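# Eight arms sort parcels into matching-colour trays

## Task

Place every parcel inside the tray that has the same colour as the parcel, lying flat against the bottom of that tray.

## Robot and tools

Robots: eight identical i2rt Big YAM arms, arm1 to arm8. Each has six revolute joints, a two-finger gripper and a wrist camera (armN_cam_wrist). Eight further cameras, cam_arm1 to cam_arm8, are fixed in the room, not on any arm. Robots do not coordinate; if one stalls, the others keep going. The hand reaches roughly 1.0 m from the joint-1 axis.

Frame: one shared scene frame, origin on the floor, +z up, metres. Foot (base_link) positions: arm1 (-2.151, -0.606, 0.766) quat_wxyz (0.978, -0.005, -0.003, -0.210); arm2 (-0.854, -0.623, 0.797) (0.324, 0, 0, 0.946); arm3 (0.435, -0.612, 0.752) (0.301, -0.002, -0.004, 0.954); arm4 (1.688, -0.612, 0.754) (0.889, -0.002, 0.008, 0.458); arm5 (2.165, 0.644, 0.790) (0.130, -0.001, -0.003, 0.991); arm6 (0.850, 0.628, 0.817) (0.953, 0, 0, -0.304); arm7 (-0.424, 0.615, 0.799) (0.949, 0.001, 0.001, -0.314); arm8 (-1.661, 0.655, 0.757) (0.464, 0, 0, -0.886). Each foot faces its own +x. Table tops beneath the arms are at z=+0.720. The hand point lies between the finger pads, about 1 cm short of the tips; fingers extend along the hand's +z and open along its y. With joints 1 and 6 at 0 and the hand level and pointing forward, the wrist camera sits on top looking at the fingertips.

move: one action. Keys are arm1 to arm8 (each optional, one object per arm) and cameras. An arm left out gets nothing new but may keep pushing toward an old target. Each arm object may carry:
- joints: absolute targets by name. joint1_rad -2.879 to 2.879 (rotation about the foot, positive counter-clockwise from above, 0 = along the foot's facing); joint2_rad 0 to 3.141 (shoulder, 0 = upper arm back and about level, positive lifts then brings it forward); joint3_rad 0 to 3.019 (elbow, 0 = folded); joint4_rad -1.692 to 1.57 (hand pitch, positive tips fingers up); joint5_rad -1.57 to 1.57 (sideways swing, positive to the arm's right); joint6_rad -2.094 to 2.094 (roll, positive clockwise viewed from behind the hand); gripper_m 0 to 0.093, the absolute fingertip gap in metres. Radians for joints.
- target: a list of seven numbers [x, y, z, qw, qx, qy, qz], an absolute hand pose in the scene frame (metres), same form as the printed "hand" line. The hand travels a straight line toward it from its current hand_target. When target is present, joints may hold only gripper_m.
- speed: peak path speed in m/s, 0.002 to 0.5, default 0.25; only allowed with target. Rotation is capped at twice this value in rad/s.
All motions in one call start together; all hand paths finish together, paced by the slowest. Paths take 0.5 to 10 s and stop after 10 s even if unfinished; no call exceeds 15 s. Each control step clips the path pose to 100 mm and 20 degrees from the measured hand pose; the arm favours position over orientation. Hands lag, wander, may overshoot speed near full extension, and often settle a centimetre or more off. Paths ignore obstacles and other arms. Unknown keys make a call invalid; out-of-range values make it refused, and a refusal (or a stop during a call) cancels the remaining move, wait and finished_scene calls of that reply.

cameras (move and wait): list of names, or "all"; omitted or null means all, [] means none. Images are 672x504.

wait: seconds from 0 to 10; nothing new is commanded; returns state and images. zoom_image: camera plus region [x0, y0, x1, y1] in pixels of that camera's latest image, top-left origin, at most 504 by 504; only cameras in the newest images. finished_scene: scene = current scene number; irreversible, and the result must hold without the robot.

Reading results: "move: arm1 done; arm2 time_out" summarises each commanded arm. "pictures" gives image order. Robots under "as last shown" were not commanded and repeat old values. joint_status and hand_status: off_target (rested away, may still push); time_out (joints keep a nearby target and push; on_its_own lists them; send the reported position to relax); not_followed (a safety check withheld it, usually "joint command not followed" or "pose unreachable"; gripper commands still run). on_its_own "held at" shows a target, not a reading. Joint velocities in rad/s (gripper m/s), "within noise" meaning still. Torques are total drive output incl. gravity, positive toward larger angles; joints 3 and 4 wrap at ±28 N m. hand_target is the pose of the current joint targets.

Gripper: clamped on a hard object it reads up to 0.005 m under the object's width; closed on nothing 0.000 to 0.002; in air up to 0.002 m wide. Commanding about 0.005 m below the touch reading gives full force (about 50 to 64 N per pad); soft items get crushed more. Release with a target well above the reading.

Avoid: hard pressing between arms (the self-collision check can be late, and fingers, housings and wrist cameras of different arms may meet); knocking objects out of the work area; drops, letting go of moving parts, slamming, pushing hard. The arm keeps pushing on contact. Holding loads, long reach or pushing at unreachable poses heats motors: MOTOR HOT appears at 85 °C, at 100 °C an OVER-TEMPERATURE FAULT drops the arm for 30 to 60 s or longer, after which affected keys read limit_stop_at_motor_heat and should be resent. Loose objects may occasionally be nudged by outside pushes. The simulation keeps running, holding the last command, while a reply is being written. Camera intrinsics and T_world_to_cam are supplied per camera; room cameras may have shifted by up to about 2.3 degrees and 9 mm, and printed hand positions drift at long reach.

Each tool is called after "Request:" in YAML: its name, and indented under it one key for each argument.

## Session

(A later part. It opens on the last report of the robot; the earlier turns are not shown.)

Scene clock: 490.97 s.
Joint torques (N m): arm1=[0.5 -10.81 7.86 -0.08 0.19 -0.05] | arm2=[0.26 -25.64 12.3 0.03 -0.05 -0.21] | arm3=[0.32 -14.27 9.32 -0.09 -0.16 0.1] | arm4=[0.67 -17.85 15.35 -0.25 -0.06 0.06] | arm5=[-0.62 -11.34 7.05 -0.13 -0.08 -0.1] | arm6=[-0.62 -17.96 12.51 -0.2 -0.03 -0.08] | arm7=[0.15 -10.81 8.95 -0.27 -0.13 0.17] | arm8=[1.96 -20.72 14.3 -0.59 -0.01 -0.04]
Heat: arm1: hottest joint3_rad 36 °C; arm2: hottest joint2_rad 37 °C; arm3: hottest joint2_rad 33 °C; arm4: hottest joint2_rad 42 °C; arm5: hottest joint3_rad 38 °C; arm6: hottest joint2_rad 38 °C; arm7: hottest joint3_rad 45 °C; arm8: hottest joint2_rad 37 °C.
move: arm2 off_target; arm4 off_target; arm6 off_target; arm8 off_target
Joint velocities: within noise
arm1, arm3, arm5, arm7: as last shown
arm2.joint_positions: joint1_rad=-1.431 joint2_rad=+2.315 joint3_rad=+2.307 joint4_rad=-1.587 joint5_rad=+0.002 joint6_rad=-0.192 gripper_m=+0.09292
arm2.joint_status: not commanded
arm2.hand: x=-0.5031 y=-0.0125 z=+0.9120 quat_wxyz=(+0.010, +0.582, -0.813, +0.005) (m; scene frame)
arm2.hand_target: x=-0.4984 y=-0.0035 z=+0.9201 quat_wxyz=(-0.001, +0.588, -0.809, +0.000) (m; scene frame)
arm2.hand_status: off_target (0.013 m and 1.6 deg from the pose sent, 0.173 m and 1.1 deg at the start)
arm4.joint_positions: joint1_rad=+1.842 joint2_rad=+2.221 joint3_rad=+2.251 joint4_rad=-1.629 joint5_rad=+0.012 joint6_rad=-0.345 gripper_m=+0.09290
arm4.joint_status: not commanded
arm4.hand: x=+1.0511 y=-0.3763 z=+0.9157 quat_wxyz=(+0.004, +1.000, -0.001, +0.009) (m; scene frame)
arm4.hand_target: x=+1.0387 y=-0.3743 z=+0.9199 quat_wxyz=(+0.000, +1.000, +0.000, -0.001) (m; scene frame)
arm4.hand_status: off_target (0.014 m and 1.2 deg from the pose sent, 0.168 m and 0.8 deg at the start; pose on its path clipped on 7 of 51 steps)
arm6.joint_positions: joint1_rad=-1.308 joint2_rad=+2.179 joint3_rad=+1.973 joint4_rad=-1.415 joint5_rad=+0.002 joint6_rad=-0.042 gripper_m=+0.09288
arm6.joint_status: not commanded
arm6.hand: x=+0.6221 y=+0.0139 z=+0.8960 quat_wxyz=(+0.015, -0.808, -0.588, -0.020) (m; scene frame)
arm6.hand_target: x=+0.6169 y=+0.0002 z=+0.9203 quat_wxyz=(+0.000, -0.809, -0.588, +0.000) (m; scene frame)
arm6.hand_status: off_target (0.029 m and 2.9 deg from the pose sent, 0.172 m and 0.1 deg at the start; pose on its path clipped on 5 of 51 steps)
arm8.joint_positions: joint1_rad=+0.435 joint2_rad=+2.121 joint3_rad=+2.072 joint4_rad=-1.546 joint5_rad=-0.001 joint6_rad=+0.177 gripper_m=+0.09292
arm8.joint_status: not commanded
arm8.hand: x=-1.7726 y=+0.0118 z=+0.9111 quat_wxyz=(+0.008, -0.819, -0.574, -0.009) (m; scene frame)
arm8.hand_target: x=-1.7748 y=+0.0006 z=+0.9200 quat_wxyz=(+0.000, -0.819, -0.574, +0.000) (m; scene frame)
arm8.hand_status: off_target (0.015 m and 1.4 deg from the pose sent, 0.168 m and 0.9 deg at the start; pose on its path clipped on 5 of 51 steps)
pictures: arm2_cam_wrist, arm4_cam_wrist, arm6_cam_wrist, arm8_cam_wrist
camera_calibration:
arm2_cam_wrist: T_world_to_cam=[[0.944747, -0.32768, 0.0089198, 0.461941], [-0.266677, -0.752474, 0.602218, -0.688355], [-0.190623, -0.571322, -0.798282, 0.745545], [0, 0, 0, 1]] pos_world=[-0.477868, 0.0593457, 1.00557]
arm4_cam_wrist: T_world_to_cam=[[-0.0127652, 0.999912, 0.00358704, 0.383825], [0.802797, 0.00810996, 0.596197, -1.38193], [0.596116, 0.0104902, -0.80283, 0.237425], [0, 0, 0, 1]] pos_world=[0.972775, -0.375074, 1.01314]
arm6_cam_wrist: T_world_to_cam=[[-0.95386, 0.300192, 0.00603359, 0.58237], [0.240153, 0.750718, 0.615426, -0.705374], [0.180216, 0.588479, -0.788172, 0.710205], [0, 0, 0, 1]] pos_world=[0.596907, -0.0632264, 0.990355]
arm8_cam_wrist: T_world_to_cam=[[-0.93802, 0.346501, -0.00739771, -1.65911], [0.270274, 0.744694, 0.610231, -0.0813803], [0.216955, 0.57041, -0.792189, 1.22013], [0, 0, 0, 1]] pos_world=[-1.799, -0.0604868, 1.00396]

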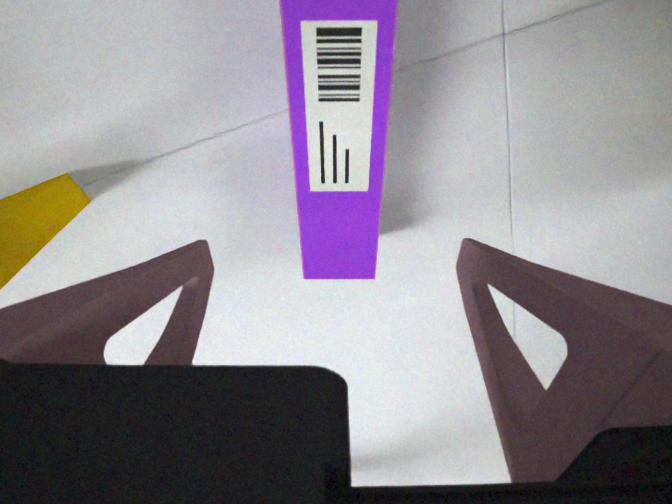

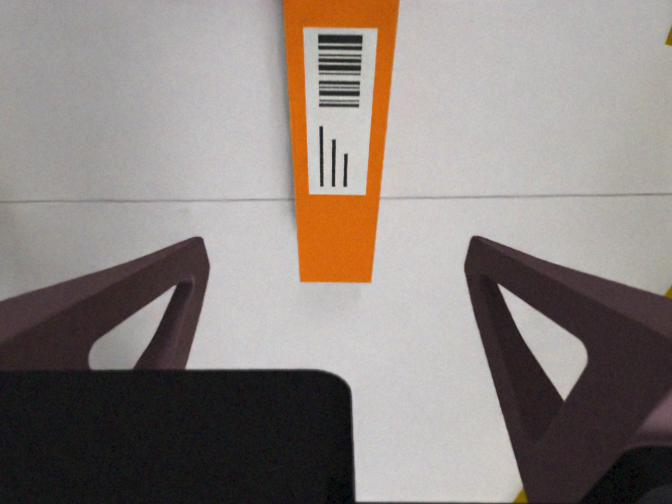

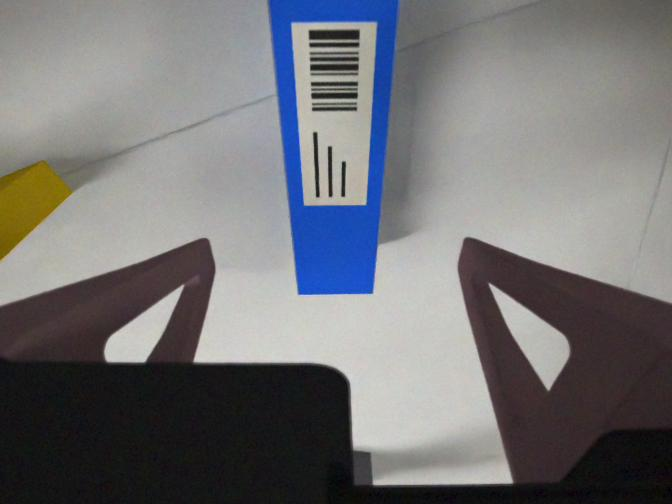

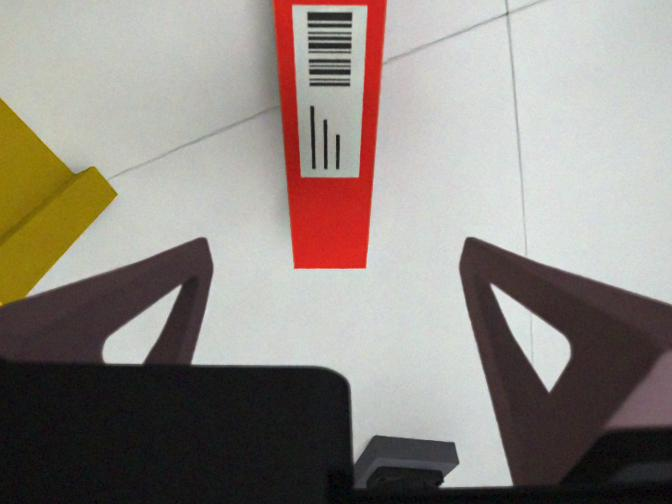

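Request:
move:
  arm2: {"target":[-0.645,-0.258,1.06,0,0.588,-0.809,0],"speed":0.3}
  arm4: {"target":[1.294,-0.467,1.06,0,1,0,0],"speed":0.3}
  arm6: {"target":[0.705,0.233,1.06,0,0.809,0.588,0],"speed":0.3}
  arm8: {"target":[-1.733,0.243,1.06,0,0.819,0.574,0],"speed":0.3}
  cameras: []

Request:
move:
  arm1: {"target":[-1.775,0.0,0.9,0,0.574,-0.819,0],"speed":0.3}
  arm3: {"target":[0.6165,-0.001,0.9,0,0.588,-0.809,0],"speed":0.3}
  arm7: {"target":[-0.498,-0.003,0.9,0,0.809,0.588,0],"speed":0.3}
  cameras: ["arm1_cam_wrist","arm3_cam_wrist","arm7_cam_wrist"]

Scene clock: 511.30 s.
Joint torques (N m): arm1=[0.5 -10.75 7.73 -0.08 0.17 -0.05] | arm2=[0.44 -13.1 8.01 0.16 -0.06 -0.19] | arm3=[0.21 -14.27 9.26 -0.08 -0.15 0.1] | arm4=[1.14 -9.76 9.65 -0.2 -0.06 0.11] | arm5=[-1.14 -10.75 6.95 -0.08 -0.08 -0.13] | arm6=[-0.38 -9.64 8.59 -0.16 -0.03 -0.04] | arm7=[0.21 -10.7 8.95 -0.25 -0.13 0.16] | arm8=[1.73 -11.34 9.13 -0.47 -0.01 -0.04]
Heat: arm1: hottest joint3_rad 35 °C; arm2: hottest joint2_rad 41 °C; arm3: hottest joint2_rad 33 °C; arm4: hottest joint3_rad 44 °C; arm5: hottest joint3_rad 38 °C; arm6: hottest joint2_rad 39 °C; arm7: hottest joint3_rad 44 °C; arm8: hottest joint2_rad 42 °C.
move: arm2 done; arm4 done; arm6 done; arm8 done
Joint velocities: within noise
arm1, arm3, arm5, arm7: as last shown
arm2.joint_positions: joint1_rad=-1.431 joint2_rad=+1.434 joint3_rad=+1.424 joint4_rad=-1.543 joint5_rad=+0.002 joint6_rad=-0.192 gripper_m=+0.09292
arm2.joint_status: not commanded
arm2.hand: x=-0.6426 y=-0.2560 z=+1.0627 quat_wxyz=(-0.008, +0.582, -0.813, -0.003) (m; scene frame)
arm2.hand_target: x=-0.6451 y=-0.2580 z=+1.0601 quat_wxyz=(+0.000, +0.588, -0.809, +0.000) (m; scene frame)
arm2.hand_status: done (0.004 m and 1.3 deg from the pose sent, 0.320 m and 1.6 deg at the start)
arm4.joint_positions: joint1_rad=+1.842 joint2_rad=+1.448 joint3_rad=+1.546 joint4_rad=-1.658 joint5_rad=+0.012 joint6_rad=-0.345 gripper_m=+0.09290
arm4.joint_status: not commanded
arm4.hand: x=+1.2918 y=-0.4613 z=+1.0633 quat_wxyz=(-0.003, +1.000, -0.001, -0.009) (m; scene frame)
arm4.hand_target: x=+1.2940 y=-0.4669 z=+1.0600 quat_wxyz=(+0.000, +1.000, +0.000, +0.000) (m; scene frame)
arm4.hand_status: done (0.007 m and 1.1 deg from the pose sent, 0.297 m and 1.2 deg at the start)
arm6.joint_positions: joint1_rad=-1.308 joint2_rad=+1.451 joint3_rad=+1.370 joint4_rad=-1.493 joint5_rad=+0.001 joint6_rad=-0.042 gripper_m=+0.09288
arm6.joint_status: not commanded
arm6.hand: x=+0.7026 y=+0.2309 z=+1.0549 quat_wxyz=(+0.001, -0.808, -0.589, -0.001) (m; scene frame)
arm6.hand_target: x=+0.7050 y=+0.2329 z=+1.0600 quat_wxyz=(+0.000, -0.809, -0.588, +0.000) (m; scene frame)
arm6.hand_status: done (0.006 m and 0.2 deg from the pose sent, 0.286 m and 2.9 deg at the start)
arm8.joint_positions: joint1_rad=+0.435 joint2_rad=+1.438 joint3_rad=+1.529 joint4_rad=-1.648 joint5_rad=-0.001 joint6_rad=+0.177 gripper_m=+0.09292
arm8.joint_status: not commanded
arm8.hand: x=-1.7333 y=+0.2391 z=+1.0614 quat_wxyz=(-0.006, -0.819, -0.574, +0.004) (m; scene frame)
arm8.hand_target: x=-1.7330 y=+0.2429 z=+1.0600 quat_wxyz=(+0.000, -0.819, -0.574, +0.000) (m; scene frame)
arm8.hand_status: done (0.004 m and 0.8 deg from the pose sent, 0.278 m and 1.4 deg at the start)
pictures: none
No camera images: "cameras" was empty.

Scene clock: 513.67 s.
Joint torques (N m): arm1=[1.14 -20.31 12.57 -0.25 -0.05 -0.07] | arm2=[0.38 -13.1 8.01 0.17 -0.06 -0.19] | arm3=[-1.85 -22.24 13.93 -0.2 -0.25 -0.11] | arm4=[1.14 -9.82 9.65 -0.2 -0.06 0.11] | arm5=[-0.67 -10.4 7.04 -0.05 -0.09 -0.11] | arm6=[-0.38 -9.52 8.61 -0.17 -0.03 -0.05] | arm7=[0.44 -15.85 14.64 0.06 -0.12 0.22] | arm8=[1.85 -11.4 9.18 -0.53 -0.02 -0.03]
Heat: arm1: hottest joint3_rad 36 °C; arm2: hottest joint2_rad 41 °C; arm3: hottest joint2_rad 33 °C; arm4: hottest joint3_rad 44 °C; arm5: hottest joint3_rad 38 °C; arm6: hottest joint2_rad 39 °C; arm7: hottest joint3_rad 44 °C; arm8: hottest joint2_rad 41 °C.
move: arm1 done; arm3 off_target; arm7 off_target
Joint velocities: within noise
arm1.joint_positions: joint1_rad=+1.438 joint2_rad=+2.290 joint3_rad=+2.322 joint4_rad=-1.609 joint5_rad=-0.005 joint6_rad=-0.202 gripper_m=+0.09401
arm1.joint_status: not commanded
arm1.hand: x=-1.7808 y=-0.0078 z=+0.8980 quat_wxyz=(+0.005, +0.571, -0.821, +0.004) (m; scene frame)
arm1.hand_target: x=-1.7751 y=-0.0005 z=+0.8999 quat_wxyz=(-0.001, +0.574, -0.819, +0.000) (m; scene frame)
arm1.hand_status: done (0.010 m and 0.8 deg from the pose sent, 0.336 m and 12.8 deg at the start)
arm2, arm4, arm5, arm6, arm8: as last shown
arm3.joint_positions: joint1_rad=-1.236 joint2_rad=+2.058 joint3_rad=+1.887 joint4_rad=-1.455 joint5_rad=+0.001 joint6_rad=+0.029 gripper_m=+0.09402
arm3.joint_status: not commanded
arm3.hand: x=+0.6047 y=-0.0143 z=+0.8790 quat_wxyz=(+0.018, +0.591, -0.806, +0.017) (m; scene frame)
arm3.hand_target: x=+0.6161 y=-0.0022 z=+0.9002 quat_wxyz=(+0.000, +0.588, -0.809, +0.000) (m; scene frame)
arm3.hand_status: off_target (0.028 m and 2.8 deg from the pose sent, 0.281 m and 2.7 deg at the start)
arm4.joint_positions: joint1_rad=+1.842 joint2_rad=+1.448 joint3_rad=+1.546 joint4_rad=-1.658 joint5_rad=+0.012 joint6_rad=-0.344 gripper_m=+0.09290
arm6.hand: x=+0.7026 y=+0.2310 z=+1.0549 quat_wxyz=(+0.002, -0.808, -0.589, -0.001) (m; scene frame)
arm6.hand_target: x=+0.7050 y=+0.2330 z=+1.0600 quat_wxyz=(+0.000, -0.809, -0.588, +0.000) (m; scene frame)
arm7.joint_positions: joint1_rad=-1.059 joint2_rad=+2.016 joint3_rad=+1.723 joint4_rad=-1.324 joint5_rad=+0.001 joint6_rad=+0.186 gripper_m=+0.09402
arm7.joint_status: not commanded
arm7.hand: x=-0.5008 y=+0.0191 z=+0.8847 quat_wxyz=(+0.018, -0.809, -0.588, -0.016) (m; scene frame)
arm7.hand_target: x=-0.4978 y=-0.0018 z=+0.9004 quat_wxyz=(+0.000, -0.809, -0.588, +0.000) (m; scene frame)
arm7.hand_status: off_target (0.027 m and 2.8 deg from the pose sent, 0.264 m and 9.2 deg at the start)
pictures: arm1_cam_wrist, arm3_cam_wrist, arm7_cam_wrist
camera_calibration:
arm1_cam_wrist: T_world_to_cam=[[0.932238, -0.361825, -0.00389416, 1.66189], [-0.291314, -0.756864, 0.585059, -1.04537], [-0.214636, -0.544279, -0.810982, 0.46837], [0, 0, 0, 1]] pos_world=[-1.75328, 0.0650394, 0.997912]
arm3_cam_wrist: T_world_to_cam=[[0.952245, -0.30494, 0.0155445, -0.594966], [-0.248383, -0.744015, 0.620281, -0.399824], [-0.177583, -0.59452, -0.784226, 0.91221], [0, 0, 0, 1]] pos_world=[0.629237, 0.0634231, 0.97263]
arm7_cam_wrist: T_world_to_cam=[[-0.955847, 0.292932, 0.0233816, -0.508122], [0.245962, 0.753964, 0.609132, -0.423793], [0.160805, 0.587988, -0.792724, 0.891944], [0, 0, 0, 1]] pos_world=[-0.52488, -0.056083, 0.977092]

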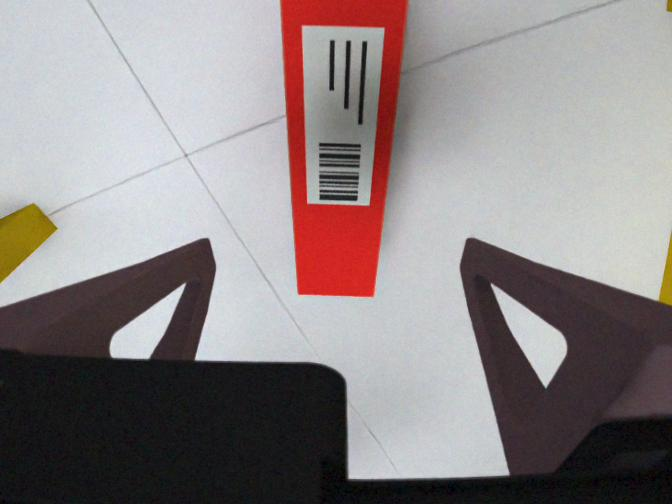

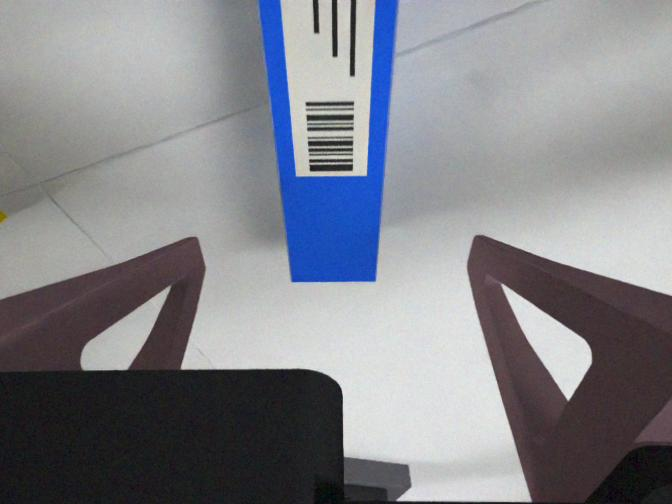

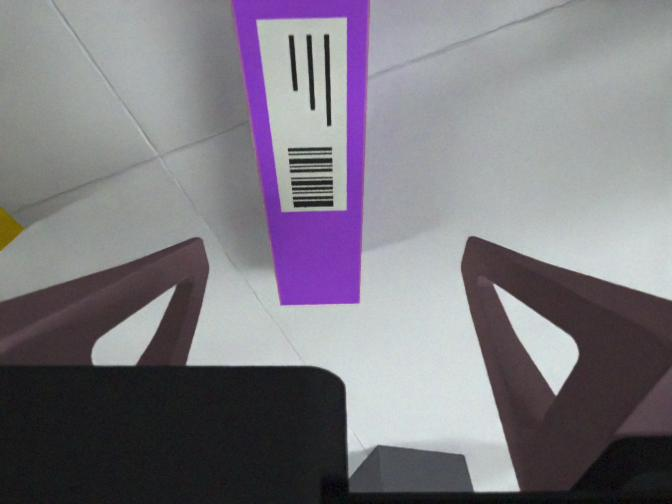

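Request:
move:
  arm1: {"target":[-1.773,0.006,0.737,0,0.574,-0.819,0],"speed":0.12}
  arm3: {"target":[0.6205,0.005,0.737,0,0.588,-0.809,0],"speed":0.12}
  arm7: {"target":[-0.488,-0.01,0.737,0,0.809,0.588,0],"speed":0.12}
  cameras: ["arm1_cam_wrist","arm3_cam_wrist","arm7_cam_wrist"]

Scene clock: 524.20 s.
Joint torques (N m): arm1=[1.61 -21.01 8.14 0.83 -0.01 -0.03] | arm2=[0.38 -13.1 7.99 0.16 -0.06 -0.19] | arm3=[-1.96 -22.53 8.85 0.61 -0.26 -0.12] | arm4=[1.2 -9.76 9.66 -0.2 -0.06 0.11] | arm5=[-1.03 -10.52 7.04 -0.2 -0.11 -0.08] | arm6=[-0.44 -9.64 8.59 -0.17 -0.03 -0.04] | arm7=[0.26 -16.85 7.95 0.49 -0.1 0.21] | arm8=[1.9 -11.52 9.18 -0.58 -0.02 -0.03]
Heat: arm1: hottest joint3_rad 38 °C; arm2: hottest joint2_rad 39 °C; arm3: hottest joint2_rad 34 °C; arm4: hottest joint3_rad 45 °C; arm5: hottest joint3_rad 38 °C; arm6: hottest joint2_rad 37 °C; arm7: hottest joint3_rad 45 °C; arm8: hottest joint2_rad 40 °C.
move: arm1 off_target; arm3 done; arm7 off_target
Joint velocities: within noise
arm1.joint_positions: joint1_rad=+1.438 joint2_rad=+2.400 joint3_rad=+2.138 joint4_rad=-1.292 joint5_rad=-0.005 joint6_rad=-0.202 gripper_m=+0.09401
arm1.joint_status: not commanded
arm1.hand: x=-1.7714 y=+0.0053 z=+0.7524 quat_wxyz=(-0.005, +0.571, -0.821, -0.001) (m; scene frame)
arm1.hand_target: x=-1.7731 y=+0.0056 z=+0.7373 quat_wxyz=(+0.000, +0.574, -0.819, +0.000) (m; scene frame)
arm1.hand_status: off_target (0.016 m and 0.7 deg from the pose sent, 0.162 m and 0.8 deg at the start)
arm2, arm4, arm5, arm6, arm8: as last shown
arm3.joint_positions: joint1_rad=-1.237 joint2_rad=+2.204 joint3_rad=+1.751 joint4_rad=-1.138 joint5_rad=+0.000 joint6_rad=+0.029 gripper_m=+0.09402
arm3.joint_status: not commanded
arm3.hand: x=+0.6108 y=+0.0030 z=+0.7389 quat_wxyz=(+0.004, +0.591, -0.807, +0.005) (m; scene frame)
arm3.hand_target: x=+0.6205 y=+0.0047 z=+0.7369 quat_wxyz=(+0.000, +0.588, -0.809, +0.000) (m; scene frame)
arm3.hand_status: done (0.010 m and 0.9 deg from the pose sent, 0.144 m and 2.8 deg at the start)
arm7.joint_positions: joint1_rad=-1.043 joint2_rad=+2.209 joint3_rad=+1.661 joint4_rad=-1.014 joint5_rad=+0.001 joint6_rad=+0.203 gripper_m=+0.09402
arm7.joint_status: not commanded
arm7.hand: x=-0.4944 y=-0.0115 z=+0.7471 quat_wxyz=(-0.002, -0.809, -0.588, +0.003) (m; scene frame)
arm7.hand_target: x=-0.4881 y=-0.0098 z=+0.7370 quat_wxyz=(+0.000, -0.809, -0.588, +0.000) (m; scene frame)
arm7.hand_status: off_target (0.012 m and 0.4 deg from the pose sent, 0.151 m and 2.8 deg at the start)
pictures: arm1_cam_wrist, arm3_cam_wrist, arm7_cam_wrist
camera_calibration:
arm1_cam_wrist: T_world_to_cam=[[0.932328, -0.361614, -0.0000966976, 1.65453], [-0.297835, -0.768042, 0.566927, -0.945387], [-0.205083, -0.528533, -0.823768, 0.385917], [0, 0, 0, 1]] pos_world=[-1.74499, 0.0761747, 0.854032]
arm3_cam_wrist: T_world_to_cam=[[0.951796, -0.306416, 0.0139471, -0.59191], [-0.2548, -0.764516, 0.592109, -0.273687], [-0.170769, -0.56712, -0.805737, 0.825357], [0, 0, 0, 1]] pos_world=[0.634587, 0.0774677, 0.835329]
arm7_cam_wrist: T_world_to_cam=[[-0.955506, 0.294653, 0.0137272, -0.482451], [0.250631, 0.786449, 0.564519, -0.282493], [0.155542, 0.542842, -0.825306, 0.821022], [0, 0, 0, 1]] pos_world=[-0.517886, -0.0813625, 0.843689]

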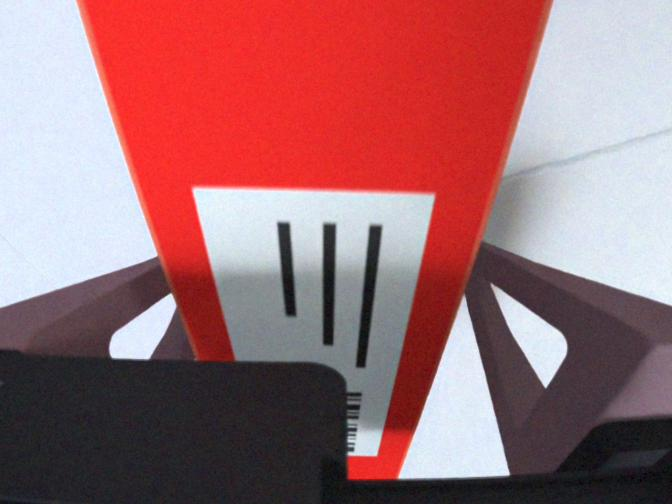

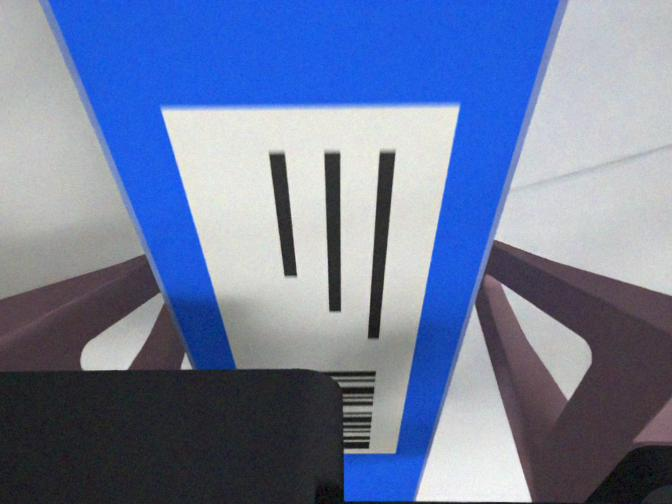

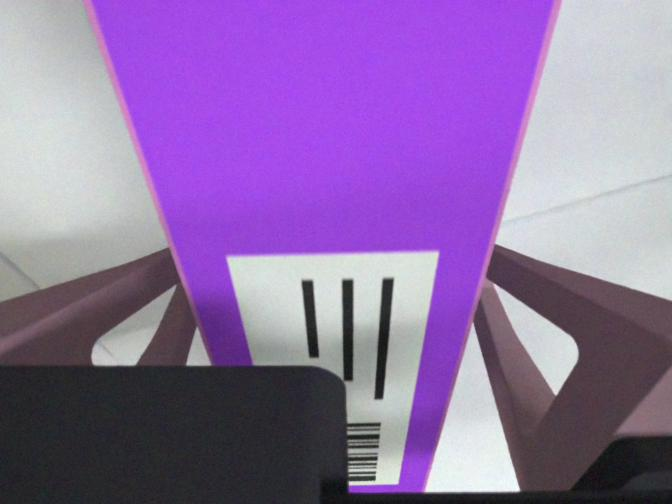

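Request:
move:
  arm1: {"joints":{"gripper_m":0.053}}
  arm3: {"joints":{"gripper_m":0.053}}
  arm7: {"joints":{"gripper_m":0.053}}
  cameras: []

Request:
move:
  arm1: {"target":[-1.773,0.0,0.95,0,0.574,-0.819,0],"speed":0.2}
  arm3: {"target":[0.6165,-0.004,0.95,0,0.588,-0.809,0],"speed":0.2}
  arm7: {"target":[-0.49,0.0,0.95,0,0.809,0.588,0],"speed":0.2}
  cameras: ["arm1_cam_wrist","arm3_cam_wrist","arm7_cam_wrist"]

Request:
move:
  arm1: {"target":[-1.926,-0.242,1.09,0,0.574,-0.819,0],"speed":0.25}
  arm3: {"target":[0.548,-0.207,1.09,0,0.588,-0.809,0],"speed":0.25}
  arm7: {"target":[-0.479,0.19,1.09,0,0.809,0.588,0],"speed":0.25}
  cameras: ["arm1_cam_wrist","arm3_cam_wrist","arm7_cam_wrist"]

Scene clock: 538.77 s.
Joint torques (N m): arm1=[1.32 -21.07 8.12 0.79 -0.01 -0.02] | arm2=[0.38 -13.16 8.01 0.17 -0.06 -0.19] | arm3=[-1.85 -22.77 8.66 0.55 -0.24 -0.12] | arm4=[1.2 -9.82 9.65 -0.2 -0.06 0.11] | arm5=[-0.62 -10.75 7.05 -0.17 -0.1 -0.07] | arm6=[-0.38 -9.7 8.59 -0.17 -0.03 -0.04] | arm7=[0.5 -16.56 7.98 0.55 -0.11 0.19] | arm8=[1.73 -11.34 9.13 -0.54 -0.01 -0.02]
Heat: arm1: hottest joint3_rad 38 °C; arm2: hottest joint2_rad 38 °C; arm3: hottest joint2_rad 33 °C; arm4: hottest joint3_rad 45 °C; arm5: hottest joint3_rad 38 °C; arm6: hottest joint3_rad 36 °C; arm7: hottest joint3_rad 44 °C; arm8: hottest joint2_rad 38 °C.
move: arm1 off_target; arm3 off_target; arm7 off_target
Joint velocities: within noise
arm1.joint_positions: joint1_rad=+1.438 joint2_rad=+2.400 joint3_rad=+2.138 joint4_rad=-1.292 joint5_rad=-0.006 joint6_rad=-0.202 gripper_m=+0.05932
arm1.joint_status: gripper_m off_target (ended at +0.05935, target +0.05300)
arm1.hand: x=-1.7715 y=+0.0053 z=+0.7524 quat_wxyz=(-0.005, +0.571, -0.821, -0.001) (m; scene frame)
arm1.hand_target: x=-1.7730 y=+0.0056 z=+0.7373 quat_wxyz=(+0.000, +0.574, -0.819, +0.000) (m; scene frame)
arm1.hand_status: not commanded
arm2, arm4, arm6, arm8: as last shown
arm3.joint_positions: joint1_rad=-1.237 joint2_rad=+2.204 joint3_rad=+1.751 joint4_rad=-1.138 joint5_rad=+0.000 joint6_rad=+0.029 gripper_m=+0.05870
arm3.joint_status: gripper_m off_target (ended at +0.05872, target +0.05300)
arm3.hand: x=+0.6108 y=+0.0030 z=+0.7389 quat_wxyz=(+0.004, +0.591, -0.807, +0.005) (m; scene frame)
arm3.hand_target: x=+0.6205 y=+0.0048 z=+0.7369 quat_wxyz=(+0.000, +0.588, -0.809, +0.000) (m; scene frame)
arm3.hand_status: not commanded
arm5.joint_positions: joint1_rad=+0.640 joint2_rad=+1.459 joint3_rad=+1.489 joint4_rad=-1.614 joint5_rad=-0.002 joint6_rad=+0.003 gripper_m=+0.09400
arm5.joint_status: not commanded
arm5.hand: x=+1.7681 y=+0.4847 z=+1.0680 quat_wxyz=(-0.003, +0.982, +0.187, +0.009) (m; scene frame)
arm5.hand_target: x=+1.7708 y=+0.4863 z=+1.0746 quat_wxyz=(-0.003, +0.982, +0.189, +0.006) (m; scene frame)
arm5.hand_status: not commanded
arm7.joint_positions: joint1_rad=-1.043 joint2_rad=+2.209 joint3_rad=+1.661 joint4_rad=-1.014 joint5_rad=+0.001 joint6_rad=+0.204 gripper_m=+0.05991
arm7.joint_status: gripper_m off_target (ended at +0.05993, target +0.05300)
arm7.hand: x=-0.4944 y=-0.0115 z=+0.7471 quat_wxyz=(-0.002, -0.809, -0.587, +0.003) (m; scene frame)
arm7.hand_target: x=-0.4881 y=-0.0098 z=+0.7370 quat_wxyz=(+0.000, -0.809, -0.588, +0.000) (m; scene frame)
arm7.hand_status: not commanded
pictures: none
No camera images: "cameras" was empty.

Scene clock: 540.70 s.
Joint torques (N m): arm1=[0.67 -21.66 12.4 -0.18 0.01 -0.07] | arm2=[0.44 -13.1 7.99 0.16 -0.06 -0.19] | arm3=[-1.73 -23.88 14.53 -0.42 -0.22 -0.11] | arm4=[1.2 -9.82 9.66 -0.2 -0.06 0.11] | arm5=[-0.91 -11.05 7.02 -0.16 -0.07 -0.09] | arm6=[-0.44 -9.58 8.57 -0.16 -0.03 -0.05] | arm7=[0.03 -16.79 14.95 -0.35 -0.12 0.14] | arm8=[1.9 -11.4 9.16 -0.54 0 -0.03]
Heat: arm1: hottest joint3_rad 38 °C; arm2: hottest joint2_rad 38 °C; arm3: hottest joint2_rad 34 °C; arm4: hottest joint3_rad 45 °C; arm5: hottest joint3_rad 38 °C; arm6: hottest joint3_rad 36 °C; arm7: hottest joint3_rad 44 °C; arm8: hottest joint2_rad 38 °C.
move: arm1 off_target; arm3 off_target; arm7 off_target
Joint velocities: within noise
arm1.joint_positions: joint1_rad=+1.438 joint2_rad=+2.285 joint3_rad=+2.407 joint4_rad=-1.673 joint5_rad=-0.006 joint6_rad=-0.205 gripper_m=+0.05932
arm1.joint_status: not commanded
arm1.hand: x=-1.7799 y=-0.0054 z=+0.9339 quat_wxyz=(-0.006, +0.573, -0.820, -0.002) (m; scene frame)
arm1.hand_target: x=-1.7735 y=-0.0011 z=+0.9496 quat_wxyz=(-0.021, +0.574, -0.819, -0.009) (m; scene frame)
arm1.hand_status: off_target (0.018 m and 0.8 deg from the pose sent, 0.198 m and 0.7 deg at the start; a joint's target at an end of its range on 27 of 58 steps)
arm2, arm4, arm5, arm6, arm8: as last shown
arm3.joint_positions: joint1_rad=-1.237 joint2_rad=+2.057 joint3_rad=+1.983 joint4_rad=-1.570 joint5_rad=+0.000 joint6_rad=+0.029 gripper_m=+0.05870
arm3.joint_status: not commanded
arm3.hand: x=+0.6050 y=-0.0148 z=+0.9161 quat_wxyz=(+0.025, +0.590, -0.806, +0.022) (m; scene frame)
arm3.hand_target: x=+0.6160 y=-0.0058 z=+0.9500 quat_wxyz=(-0.001, +0.588, -0.809, +0.000) (m; scene frame)
arm3.hand_status: off_target (0.037 m and 3.8 deg from the pose sent, 0.211 m and 0.8 deg at the start)
arm7.joint_positions: joint1_rad=-1.043 joint2_rad=+1.991 joint3_rad=+1.793 joint4_rad=-1.423 joint5_rad=+0.001 joint6_rad=+0.204 gripper_m=+0.05991
arm7.joint_status: not commanded
arm7.hand: x=-0.4910 y=+0.0177 z=+0.9256 quat_wxyz=(+0.020, -0.809, -0.587, -0.017) (m; scene frame)
arm7.hand_target: x=-0.4899 y=+0.0014 z=+0.9503 quat_wxyz=(-0.001, -0.809, -0.588, +0.000) (m; scene frame)
arm7.hand_status: off_target (0.030 m and 3.0 deg from the pose sent, 0.203 m and 0.4 deg at the start)
pictures: arm1_cam_wrist, arm3_cam_wrist, arm7_cam_wrist
camera_calibration:
arm1_cam_wrist: T_world_to_cam=[[0.933301, -0.359094, -0.000319095, 1.66062], [-0.296202, -0.770343, 0.564656, -1.05402], [-0.203011, -0.5269, -0.825326, 0.53316], [0, 0, 0, 1]] pos_world=[-1.75383, 0.0652881, 1.03572]
arm3_cam_wrist: T_world_to_cam=[[0.951949, -0.305868, 0.0153931, -0.595689], [-0.245711, -0.732787, 0.634547, -0.437622], [-0.182808, -0.607839, -0.772731, 0.933526], [0, 0, 0, 1]] pos_world=[0.630193, 0.064547, 1.00823]
arm7_cam_wrist: T_world_to_cam=[[-0.955393, 0.294295, 0.0247696, -0.500391], [0.247397, 0.751689, 0.611358, -0.451341], [0.161301, 0.590216, -0.790966, 0.922226], [0, 0, 0, 1]] pos_world=[-0.515166, -0.057781, 1.01778]

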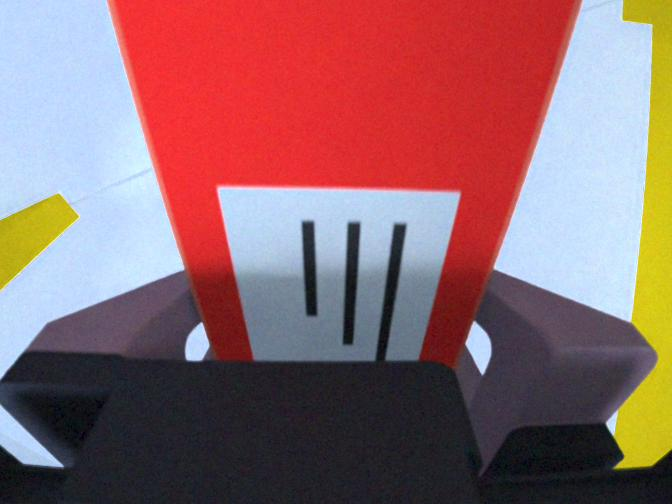

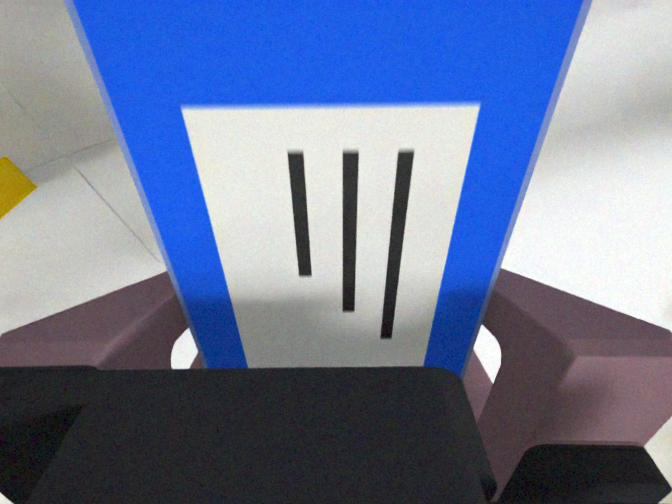

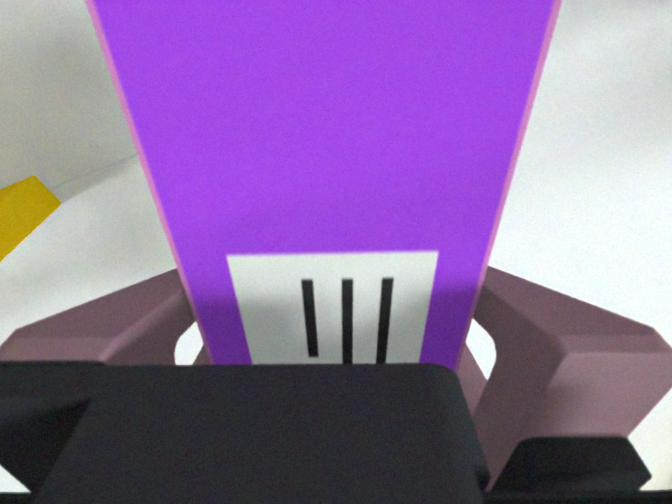

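Scene clock: 542.90 s.
Joint torques (N m): arm1=[0.67 -9.99 8.1 0.02 0 -0.06] | arm2=[0.44 -13.1 8.01 0.17 -0.06 -0.19] | arm3=[-0.5 -13.74 9.52 -0.08 -0.22 0.06] | arm4=[1.14 -9.82 9.66 -0.2 -0.06 0.11] | arm5=[-1.38 -10.58 7.02 0.03 -0.1 -0.09] | arm6=[-0.32 -9.7 8.59 -0.14 -0.03 -0.04] | arm7=[-1.08 -10.75 9.07 -0.29 -0.1 0.02] | arm8=[1.67 -11.58 9.18 -0.51 -0.01 -0.03]
Heat: arm1: hottest joint3_rad 38 °C; arm2: hottest joint2_rad 37 °C; arm3: hottest joint2_rad 34 °C; arm4: hottest joint3_rad 45 °C; arm5: hottest joint3_rad 38 °C; arm6: hottest joint3_rad 36 °C; arm7: hottest joint3_rad 44 °C; arm8: hottest joint2_rad 38 °C.
move: arm1 off_target; arm3 off_target; arm7 done
Joint velocities: within noise
arm1.joint_positions: joint1_rad=+1.438 joint2_rad=+1.429 joint3_rad=+1.597 joint4_rad=-1.675 joint5_rad=-0.006 joint6_rad=-0.206 gripper_m=+0.05932
arm1.joint_status: not commanded
arm1.hand: x=-1.9269 y=-0.2391 z=+1.0964 quat_wxyz=(-0.027, +0.573, -0.819, -0.010) (m; scene frame)
arm1.hand_target: x=-1.9260 y=-0.2420 z=+1.0896 quat_wxyz=(-0.014, +0.574, -0.819, -0.006) (m; scene frame)
arm1.hand_status: off_target (0.007 m and 3.3 deg from the pose sent, 0.319 m and 0.8 deg at the start; a joint's target at an end of its range on 29 of 66 steps)
arm2, arm4, arm5, arm6, arm8: as last shown
arm3.joint_positions: joint1_rad=-1.237 joint2_rad=+1.430 joint3_rad=+1.587 joint4_rad=-1.674 joint5_rad=+0.000 joint6_rad=+0.029 gripper_m=+0.05870
arm3.joint_status: not commanded
arm3.hand: x=+0.5505 y=-0.2039 z=+1.0838 quat_wxyz=(-0.025, +0.591, -0.806, -0.017) (m; scene frame)
arm3.hand_target: x=+0.5481 y=-0.2070 z=+1.0892 quat_wxyz=(-0.026, +0.588, -0.808, -0.020) (m; scene frame)
arm3.hand_status: off_target (0.007 m and 3.5 deg from the pose sent, 0.265 m and 3.8 deg at the start; a joint's target at an end of its range on 34 of 66 steps)
arm7.joint_positions: joint1_rad=-1.051 joint2_rad=+1.459 joint3_rad=+1.528 joint4_rad=-1.618 joint5_rad=+0.001 joint6_rad=+0.194 gripper_m=+0.05991
arm7.joint_status: not commanded
arm7.hand: x=-0.4758 y=+0.1837 z=+1.0929 quat_wxyz=(-0.007, -0.809, -0.588, +0.007) (m; scene frame)
arm7.hand_target: x=-0.4789 y=+0.1899 z=+1.0901 quat_wxyz=(+0.000, -0.809, -0.588, +0.000) (m; scene frame)
arm7.hand_status: done (0.008 m and 1.1 deg from the pose sent, 0.238 m and 3.0 deg at the start)
pictures: arm1_cam_wrist, arm3_cam_wrist, arm7_cam_wrist
camera_calibration:
arm1_cam_wrist: T_world_to_cam=[[0.933751, -0.357832, 0.00807513, 1.70589], [-0.307818, -0.79132, 0.528262, -1.35682], [-0.182639, -0.495751, -0.849043, 0.587035], [0, 0, 0, 1]] pos_world=[-1.90332, -0.172238, 1.2014]
arm3_cam_wrist: T_world_to_cam=[[0.951639, -0.307019, 0.0110469, -0.599609], [-0.26558, -0.804053, 0.531945, -0.588375], [-0.154435, -0.509154, -0.846707, 1.02289], [0, 0, 0, 1]] pos_world=[0.572321, -0.136368, 1.1857]
arm7_cam_wrist: T_world_to_cam=[[-0.955937, 0.29334, 0.0116513, -0.524607], [0.250286, 0.793605, 0.55457, -0.626422], [0.153431, 0.533051, -0.832055, 1.00574], [0, 0, 0, 1]] pos_world=[-0.499018, 0.114912, 1.19034]

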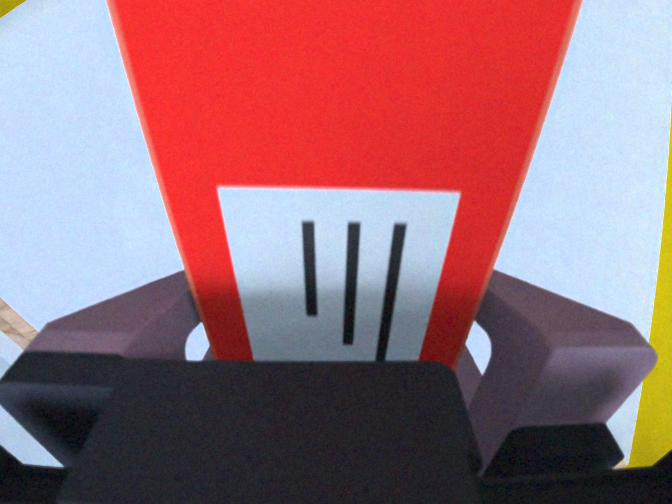

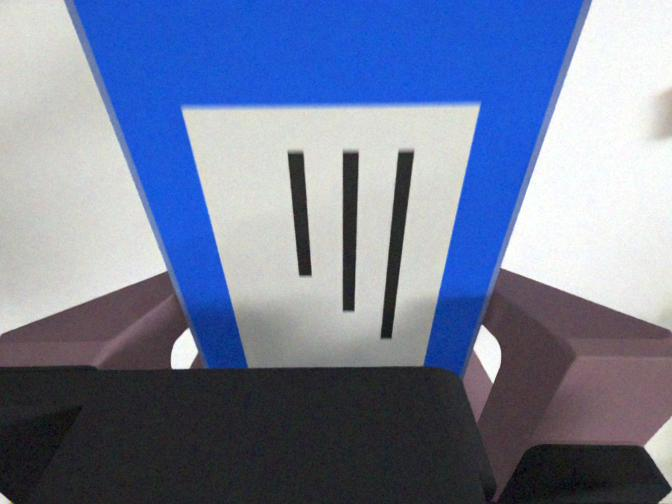

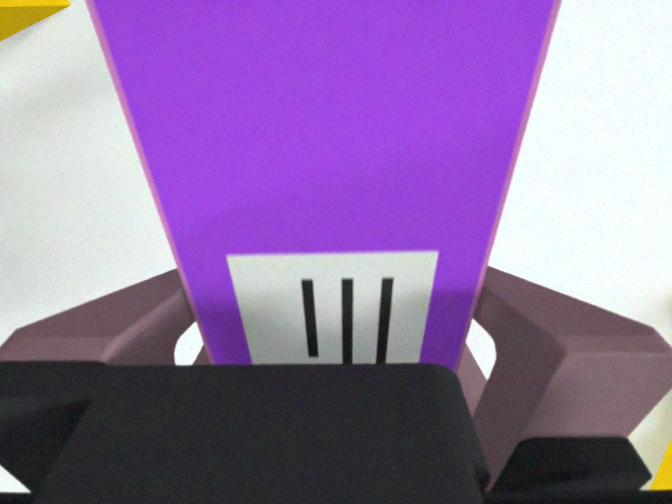

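Request:
move:
  arm1: {"joints":{"joint1_rad":-1.53}}
  arm3: {"joints":{"joint1_rad":2.10}}
  arm7: {"joints":{"joint1_rad":2.14}}
  cameras: []

Request:
move:
  arm1: {"target":[-2.433,-1.253,0.95,0,0.883,0.469,0],"speed":0.25}
  arm3: {"target":[0.409,-1.285,0.95,0,0.669,0.743,0],"speed":0.25}
  arm7: {"target":[-0.406,1.258,0.95,0,0.652,-0.758,0],"speed":0.25}
  cameras: ["arm1_cam_wrist","arm3_cam_wrist","arm7_cam_wrist"]

Scene clock: 555.70 s.
Joint torques (N m): arm1=[1.9 -10.52 8.02 -0.03 -0.04 -0.05] | arm2=[0.38 -13.1 8.01 0.16 -0.06 -0.19] | arm3=[-1.38 -13.92 9.51 -0.1 -0.05 0.05] | arm4=[1.2 -9.82 9.66 -0.2 -0.06 0.11] | arm5=[-0.91 -10.75 7.06 -0.27 -0.1 -0.06] | arm6=[-0.38 -9.7 8.59 -0.16 -0.03 -0.04] | arm7=[-0.73 -10.7 9.1 -0.29 0.02 0.05] | arm8=[2.02 -11.11 9.14 -0.54 -0.01 -0.04]
Heat: arm1: hottest joint3_rad 38 °C; arm2: hottest joint2_rad 37 °C; arm3: hottest joint2_rad 34 °C; arm4: hottest joint3_rad 45 °C; arm5: hottest joint3_rad 38 °C; arm6: hottest joint3_rad 35 °C; arm7: hottest joint3_rad 43 °C; arm8: hottest joint2_rad 37 °C.
move: arm1 done; arm3 done; arm7 done
Joint velocities: within noise
arm1.joint_positions: joint1_rad=-1.538 joint2_rad=+1.435 joint3_rad=+1.597 joint4_rad=-1.675 joint5_rad=-0.006 joint6_rad=-0.208 gripper_m=+0.05925
arm1.joint_status: all done
arm1.hand: x=-2.3155 y=-0.9996 z=+1.1005 quat_wxyz=(-0.021, -0.769, -0.639, +0.026) (m; scene frame)
arm1.hand_target: x=-2.3106 y=-0.9982 z=+1.0961 quat_wxyz=(-0.017, -0.764, -0.645, +0.016) (m; scene frame)
arm1.hand_status: not commanded
arm2, arm4, arm5, arm6, arm8: as last shown
arm3.joint_positions: joint1_rad=+2.111 joint2_rad=+1.430 joint3_rad=+1.587 joint4_rad=-1.674 joint5_rad=-0.006 joint6_rad=+0.029 gripper_m=+0.05866
arm3.joint_status: all done
arm3.hand: x=+0.4041 y=-1.0389 z=+1.0781 quat_wxyz=(+0.020, +0.741, +0.671, -0.013) (m; scene frame)
arm3.hand_target: x=+0.3993 y=-1.0349 z=+1.0836 quat_wxyz=(+0.021, +0.748, +0.663, -0.016) (m; scene frame)
arm3.hand_status: not commanded
arm7.joint_positions: joint1_rad=+2.144 joint2_rad=+1.459 joint3_rad=+1.528 joint4_rad=-1.618 joint5_rad=-0.002 joint6_rad=+0.191 gripper_m=+0.05978
arm7.joint_status: all done
arm7.hand: x=-0.3947 y=+1.0466 z=+1.0952 quat_wxyz=(-0.007, +0.610, -0.792, -0.010) (m; scene frame)
arm7.hand_target: x=-0.3932 y=+1.0407 z=+1.0923 quat_wxyz=(-0.001, +0.611, -0.791, -0.003) (m; scene frame)
arm7.hand_status: not commanded
pictures: none
No camera images: "cameras" was empty.

Scene clock: 558.07 s.
Joint torques (N m): arm1=[0.44 -21.13 12.48 -0.17 0.2 0.06] | arm2=[0.44 -13.1 8.01 0.16 -0.06 -0.19] | arm3=[0.56 -23.71 14.39 -0.29 0.02 -0.23] | arm4=[1.2 -9.82 9.65 -0.2 -0.06 0.11] | arm5=[-1.03 -10.7 7.15 -0.24 -0.07 -0.11] | arm6=[-0.32 -9.7 8.59 -0.14 -0.03 -0.05] | arm7=[0.5 -16.62 15.41 -0.36 0.07 0.04] | arm8=[1.73 -11.46 9.14 -0.57 -0.01 -0.03]
Heat: arm1: hottest joint3_rad 38 °C; arm2: hottest joint3_rad 37 °C; arm3: hottest joint2_rad 35 °C; arm4: hottest joint3_rad 45 °C; arm5: hottest joint3_rad 38 °C; arm6: hottest joint3_rad 35 °C; arm7: hottest joint3_rad 43 °C; arm8: hottest joint2_rad 37 °C.
move: arm1 off_target; arm3 off_target; arm7 off_target
Joint velocities: within noise
arm1.joint_positions: joint1_rad=-1.542 joint2_rad=+2.276 joint3_rad=+2.373 joint4_rad=-1.673 joint5_rad=+0.004 joint6_rad=+0.179 gripper_m=+0.05924
arm1.joint_status: not commanded
arm1.hand: x=-2.4216 y=-1.2481 z=+0.9375 quat_wxyz=(-0.002, -0.878, -0.478, +0.000) (m; scene frame)
arm1.hand_target: x=-2.4326 y=-1.2520 z=+0.9496 quat_wxyz=(-0.010, -0.883, -0.469, +0.012) (m; scene frame)
arm1.hand_status: off_target (0.018 m and 1.2 deg from the pose sent, 0.317 m and 23.8 deg at the start; a joint's target at an end of its range on 26 of 71 steps)
arm2, arm4, arm5, arm6, arm8: as last shown
arm3.joint_positions: joint1_rad=+2.133 joint2_rad=+2.160 joint3_rad=+2.212 joint4_rad=-1.661 joint5_rad=+0.002 joint6_rad=-0.123 gripper_m=+0.05866
arm3.joint_status: not commanded
arm3.hand: x=+0.4014 y=-1.2727 z=+0.9295 quat_wxyz=(-0.013, +0.680, +0.733, +0.018) (m; scene frame)
arm3.hand_target: x=+0.4091 y=-1.2836 z=+0.9500 quat_wxyz=(+0.001, +0.669, +0.743, -0.001) (m; scene frame)
arm3.hand_status: off_target (0.025 m and 3.1 deg from the pose sent, 0.278 m and 12.0 deg at the start)
arm7.joint_positions: joint1_rad=+2.175 joint2_rad=+2.060 joint3_rad=+1.912 joint4_rad=-1.468 joint5_rad=-0.002 joint6_rad=+0.133 gripper_m=+0.05978
arm7.joint_status: not commanded
arm7.hand: x=-0.4015 y=+1.2406 z=+0.9322 quat_wxyz=(+0.015, +0.645, -0.764, +0.014) (m; scene frame)
arm7.hand_target: x=-0.4060 y=+1.2567 z=+0.9502 quat_wxyz=(+0.000, +0.652, -0.758, +0.000) (m; scene frame)
arm7.hand_status: off_target (0.025 m and 2.6 deg from the pose sent, 0.257 m and 6.3 deg at the start)
pictures: arm1_cam_wrist, arm3_cam_wrist, arm7_cam_wrist
camera_calibration:
arm1_cam_wrist: T_world_to_cam=[[-0.831093, 0.556076, -0.00803339, -1.30995], [0.451983, 0.683794, 0.572832, 1.41561], [0.324031, 0.472446, -0.819633, 2.26929], [0, 0, 0, 1]] pos_world=[-2.46384, -1.31167, 1.03855]
arm3_cam_wrist: T_world_to_cam=[[-0.997568, -0.0696905, 0.000669111, 0.309937], [-0.0544403, 0.785195, 0.616851, 0.453636], [-0.0435141, 0.615315, -0.78708, 1.65617], [0, 0, 0, 1]] pos_world=[0.405946, -1.35366, 1.0235]
arm7_cam_wrist: T_world_to_cam=[[0.988393, -0.151125, 0.0155352, 0.566642], [-0.129695, -0.786115, 0.60432, 0.366177], [-0.0791151, -0.59932, -0.79659, 1.57559], [0, 0, 0, 1]] pos_world=[-0.387921, 1.31777, 1.02501]

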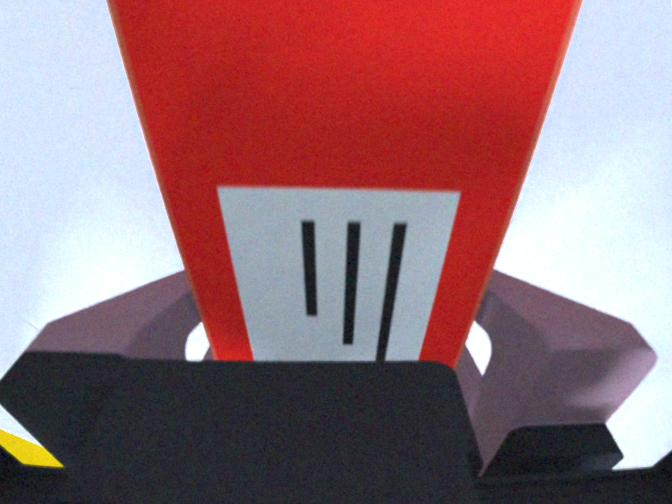

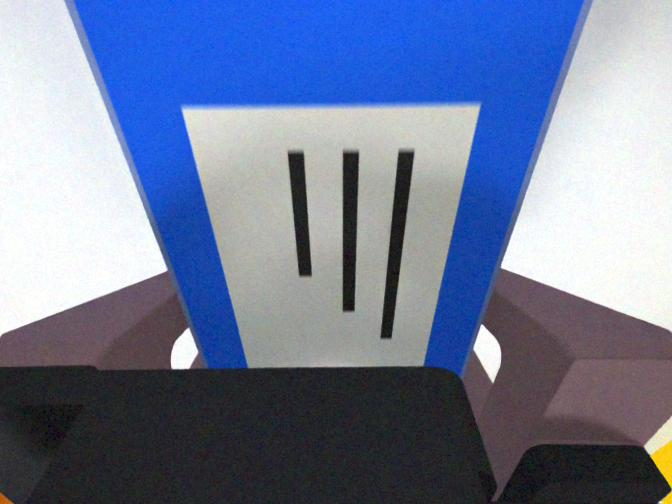

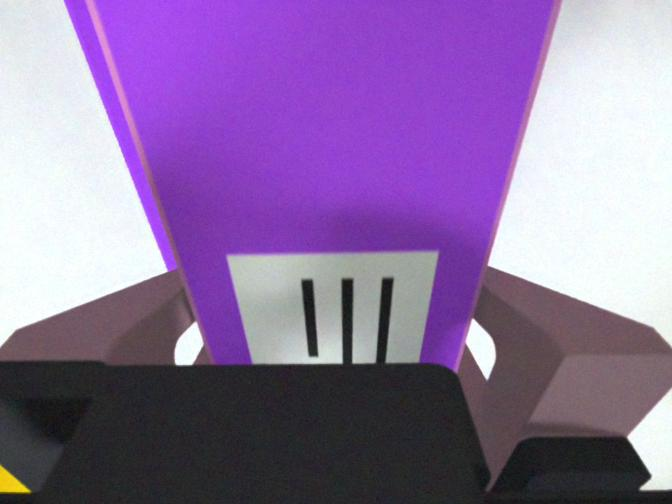

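Request:
wait:
  seconds: 0.1
  cameras: ["cam_arm1","cam_arm3","cam_arm7"]

Scene clock: 563.73 s.
Joint torques (N m): arm1=[0.26 -21.13 12.53 -0.18 0.19 0.09] | arm2=[0.44 -13.1 7.99 0.17 -0.06 -0.19] | arm3=[0.67 -23.59 14.41 -0.32 0.01 -0.21] | arm4=[1.2 -9.82 9.66 -0.2 -0.06 0.11] | arm5=[-1.14 -11.16 7.17 -0.14 -0.06 -0.13] | arm6=[-0.32 -9.64 8.61 -0.14 -0.03 -0.04] | arm7=[0.38 -16.38 15.45 -0.42 0.08 0.03] | arm8=[1.85 -11.75 9.18 -0.49 -0.02 -0.03]
Heat: arm1: hottest joint3_rad 39 °C; arm2: hottest joint3_rad 37 °C; arm3: hottest joint2_rad 36 °C; arm4: hottest joint3_rad 45 °C; arm5: hottest joint3_rad 38 °C; arm6: hottest joint3_rad 35 °C; arm7: hottest joint3_rad 46 °C; arm8: hottest joint2_rad 36 °C.
Joint velocities: within noise
arm1.joint_positions: joint1_rad=-1.542 joint2_rad=+2.276 joint3_rad=+2.373 joint4_rad=-1.673 joint5_rad=+0.004 joint6_rad=+0.179 gripper_m=+0.05924
arm1.joint_status: not commanded
arm1.hand: x=-2.4216 y=-1.2481 z=+0.9375 quat_wxyz=(-0.002, -0.878, -0.478, +0.000) (m; scene frame)
arm1.hand_target: x=-2.4326 y=-1.2520 z=+0.9496 quat_wxyz=(-0.010, -0.883, -0.469, +0.012) (m; scene frame)
arm1.hand_status: off_target (0.018 m and 1.2 deg from the pose sent, 0.317 m and 23.8 deg at the start; a joint's target at an end of its range on 26 of 71 steps)
arm2.joint_positions: joint1_rad=-1.431 joint2_rad=+1.434 joint3_rad=+1.424 joint4_rad=-1.543 joint5_rad=+0.002 joint6_rad=-0.192 gripper_m=+0.09292
arm2.joint_status: not commanded
arm2.hand: x=-0.6426 y=-0.2560 z=+1.0627 quat_wxyz=(-0.008, +0.582, -0.813, -0.003) (m; scene frame)
arm2.hand_target: x=-0.6451 y=-0.2580 z=+1.0601 quat_wxyz=(+0.000, +0.588, -0.809, +0.000) (m; scene frame)
arm2.hand_status: not commanded
arm3.joint_positions: joint1_rad=+2.133 joint2_rad=+2.160 joint3_rad=+2.213 joint4_rad=-1.662 joint5_rad=+0.002 joint6_rad=-0.124 gripper_m=+0.05866
arm3.joint_status: not commanded
arm3.hand: x=+0.4014 y=-1.2728 z=+0.9298 quat_wxyz=(-0.013, +0.680, +0.733, +0.018) (m; scene frame)
arm3.hand_target: x=+0.4091 y=-1.2837 z=+0.9501 quat_wxyz=(+0.001, +0.669, +0.743, -0.001) (m; scene frame)
arm3.hand_status: off_target (0.025 m and 3.0 deg from the pose sent, 0.278 m and 12.0 deg at the start)
arm4.joint_positions: joint1_rad=+1.842 joint2_rad=+1.448 joint3_rad=+1.546 joint4_rad=-1.658 joint5_rad=+0.012 joint6_rad=-0.344 gripper_m=+0.09290
arm4.joint_status: not commanded
arm4.hand: x=+1.2918 y=-0.4613 z=+1.0633 quat_wxyz=(-0.003, +1.000, -0.001, -0.009) (m; scene frame)
arm4.hand_target: x=+1.2940 y=-0.4669 z=+1.0600 quat_wxyz=(+0.000, +1.000, +0.000, +0.000) (m; scene frame)
arm4.hand_status: not commanded
arm5.joint_positions: joint1_rad=+0.640 joint2_rad=+1.459 joint3_rad=+1.489 joint4_rad=-1.614 joint5_rad=-0.002 joint6_rad=+0.003 gripper_m=+0.09400
arm5.joint_status: not commanded
arm5.hand: x=+1.7681 y=+0.4847 z=+1.0680 quat_wxyz=(-0.003, +0.982, +0.187, +0.009) (m; scene frame)
arm5.hand_target: x=+1.7708 y=+0.4863 z=+1.0746 quat_wxyz=(-0.003, +0.982, +0.189, +0.006) (m; scene frame)
arm5.hand_status: not commanded
arm6.joint_positions: joint1_rad=-1.308 joint2_rad=+1.451 joint3_rad=+1.370 joint4_rad=-1.493 joint5_rad=+0.001 joint6_rad=-0.042 gripper_m=+0.09288
arm6.joint_status: not commanded
arm6.hand: x=+0.7026 y=+0.2310 z=+1.0549 quat_wxyz=(+0.002, -0.808, -0.589, -0.001) (m; scene frame)
arm6.hand_target: x=+0.7050 y=+0.2330 z=+1.0600 quat_wxyz=(+0.000, -0.809, -0.588, +0.000) (m; scene frame)
arm6.hand_status: not commanded
arm7.joint_positions: joint1_rad=+2.175 joint2_rad=+2.060 joint3_rad=+1.912 joint4_rad=-1.468 joint5_rad=-0.002 joint6_rad=+0.133 gripper_m=+0.05978
arm7.joint_status: not commanded
arm7.hand: x=-0.4015 y=+1.2406 z=+0.9322 quat_wxyz=(+0.015, +0.645, -0.764, +0.014) (m; scene frame)
arm7.hand_target: x=-0.4060 y=+1.2567 z=+0.9502 quat_wxyz=(+0.000, +0.652, -0.758, +0.000) (m; scene frame)
arm7.hand_status: off_target (0.025 m and 2.6 deg from the pose sent, 0.257 m and 6.3 deg at the start)
arm8.joint_positions: joint1_rad=+0.435 joint2_rad=+1.438 joint3_rad=+1.529 joint4_rad=-1.648 joint5_rad=-0.001 joint6_rad=+0.177 gripper_m=+0.09292
arm8.joint_status: not commanded
arm8.hand: x=-1.7333 y=+0.2391 z=+1.0614 quat_wxyz=(-0.006, -0.819, -0.574, +0.004) (m; scene frame)
arm8.hand_target: x=-1.7330 y=+0.2429 z=+1.0600 quat_wxyz=(+0.000, -0.819, -0.574, +0.000) (m; scene frame)
arm8.hand_status: not commanded
wait: 0.10 s; at rest from the start
pictures: cam_arm1, cam_arm3, cam_arm7

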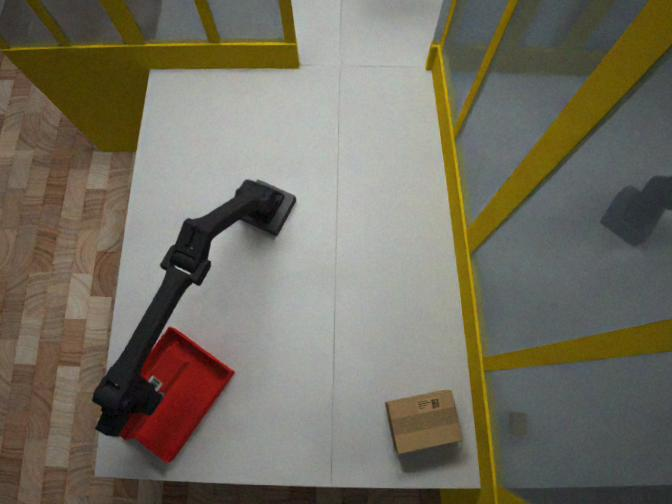

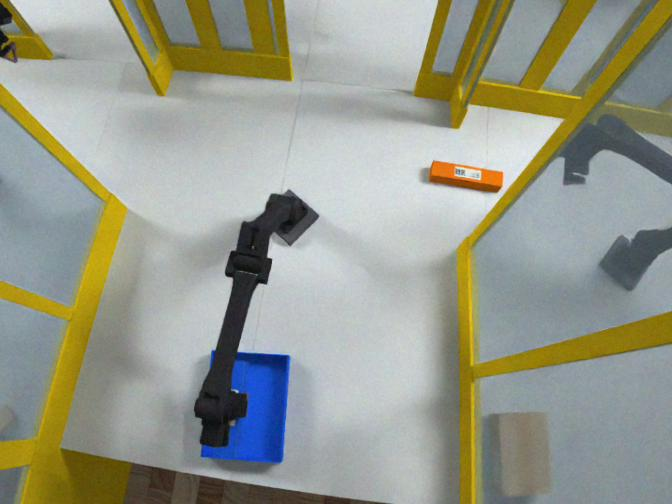

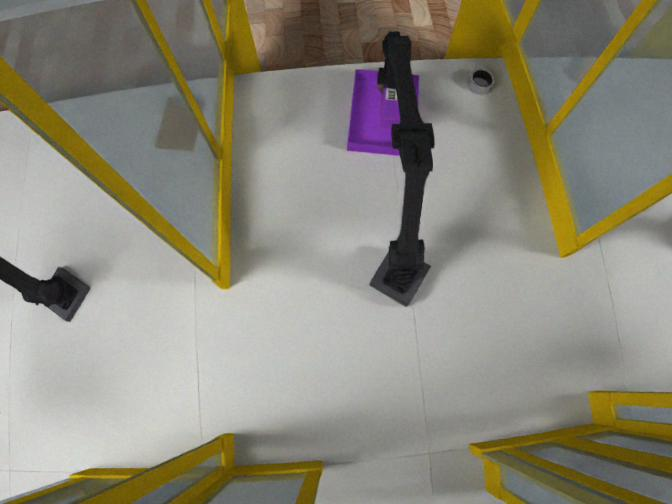

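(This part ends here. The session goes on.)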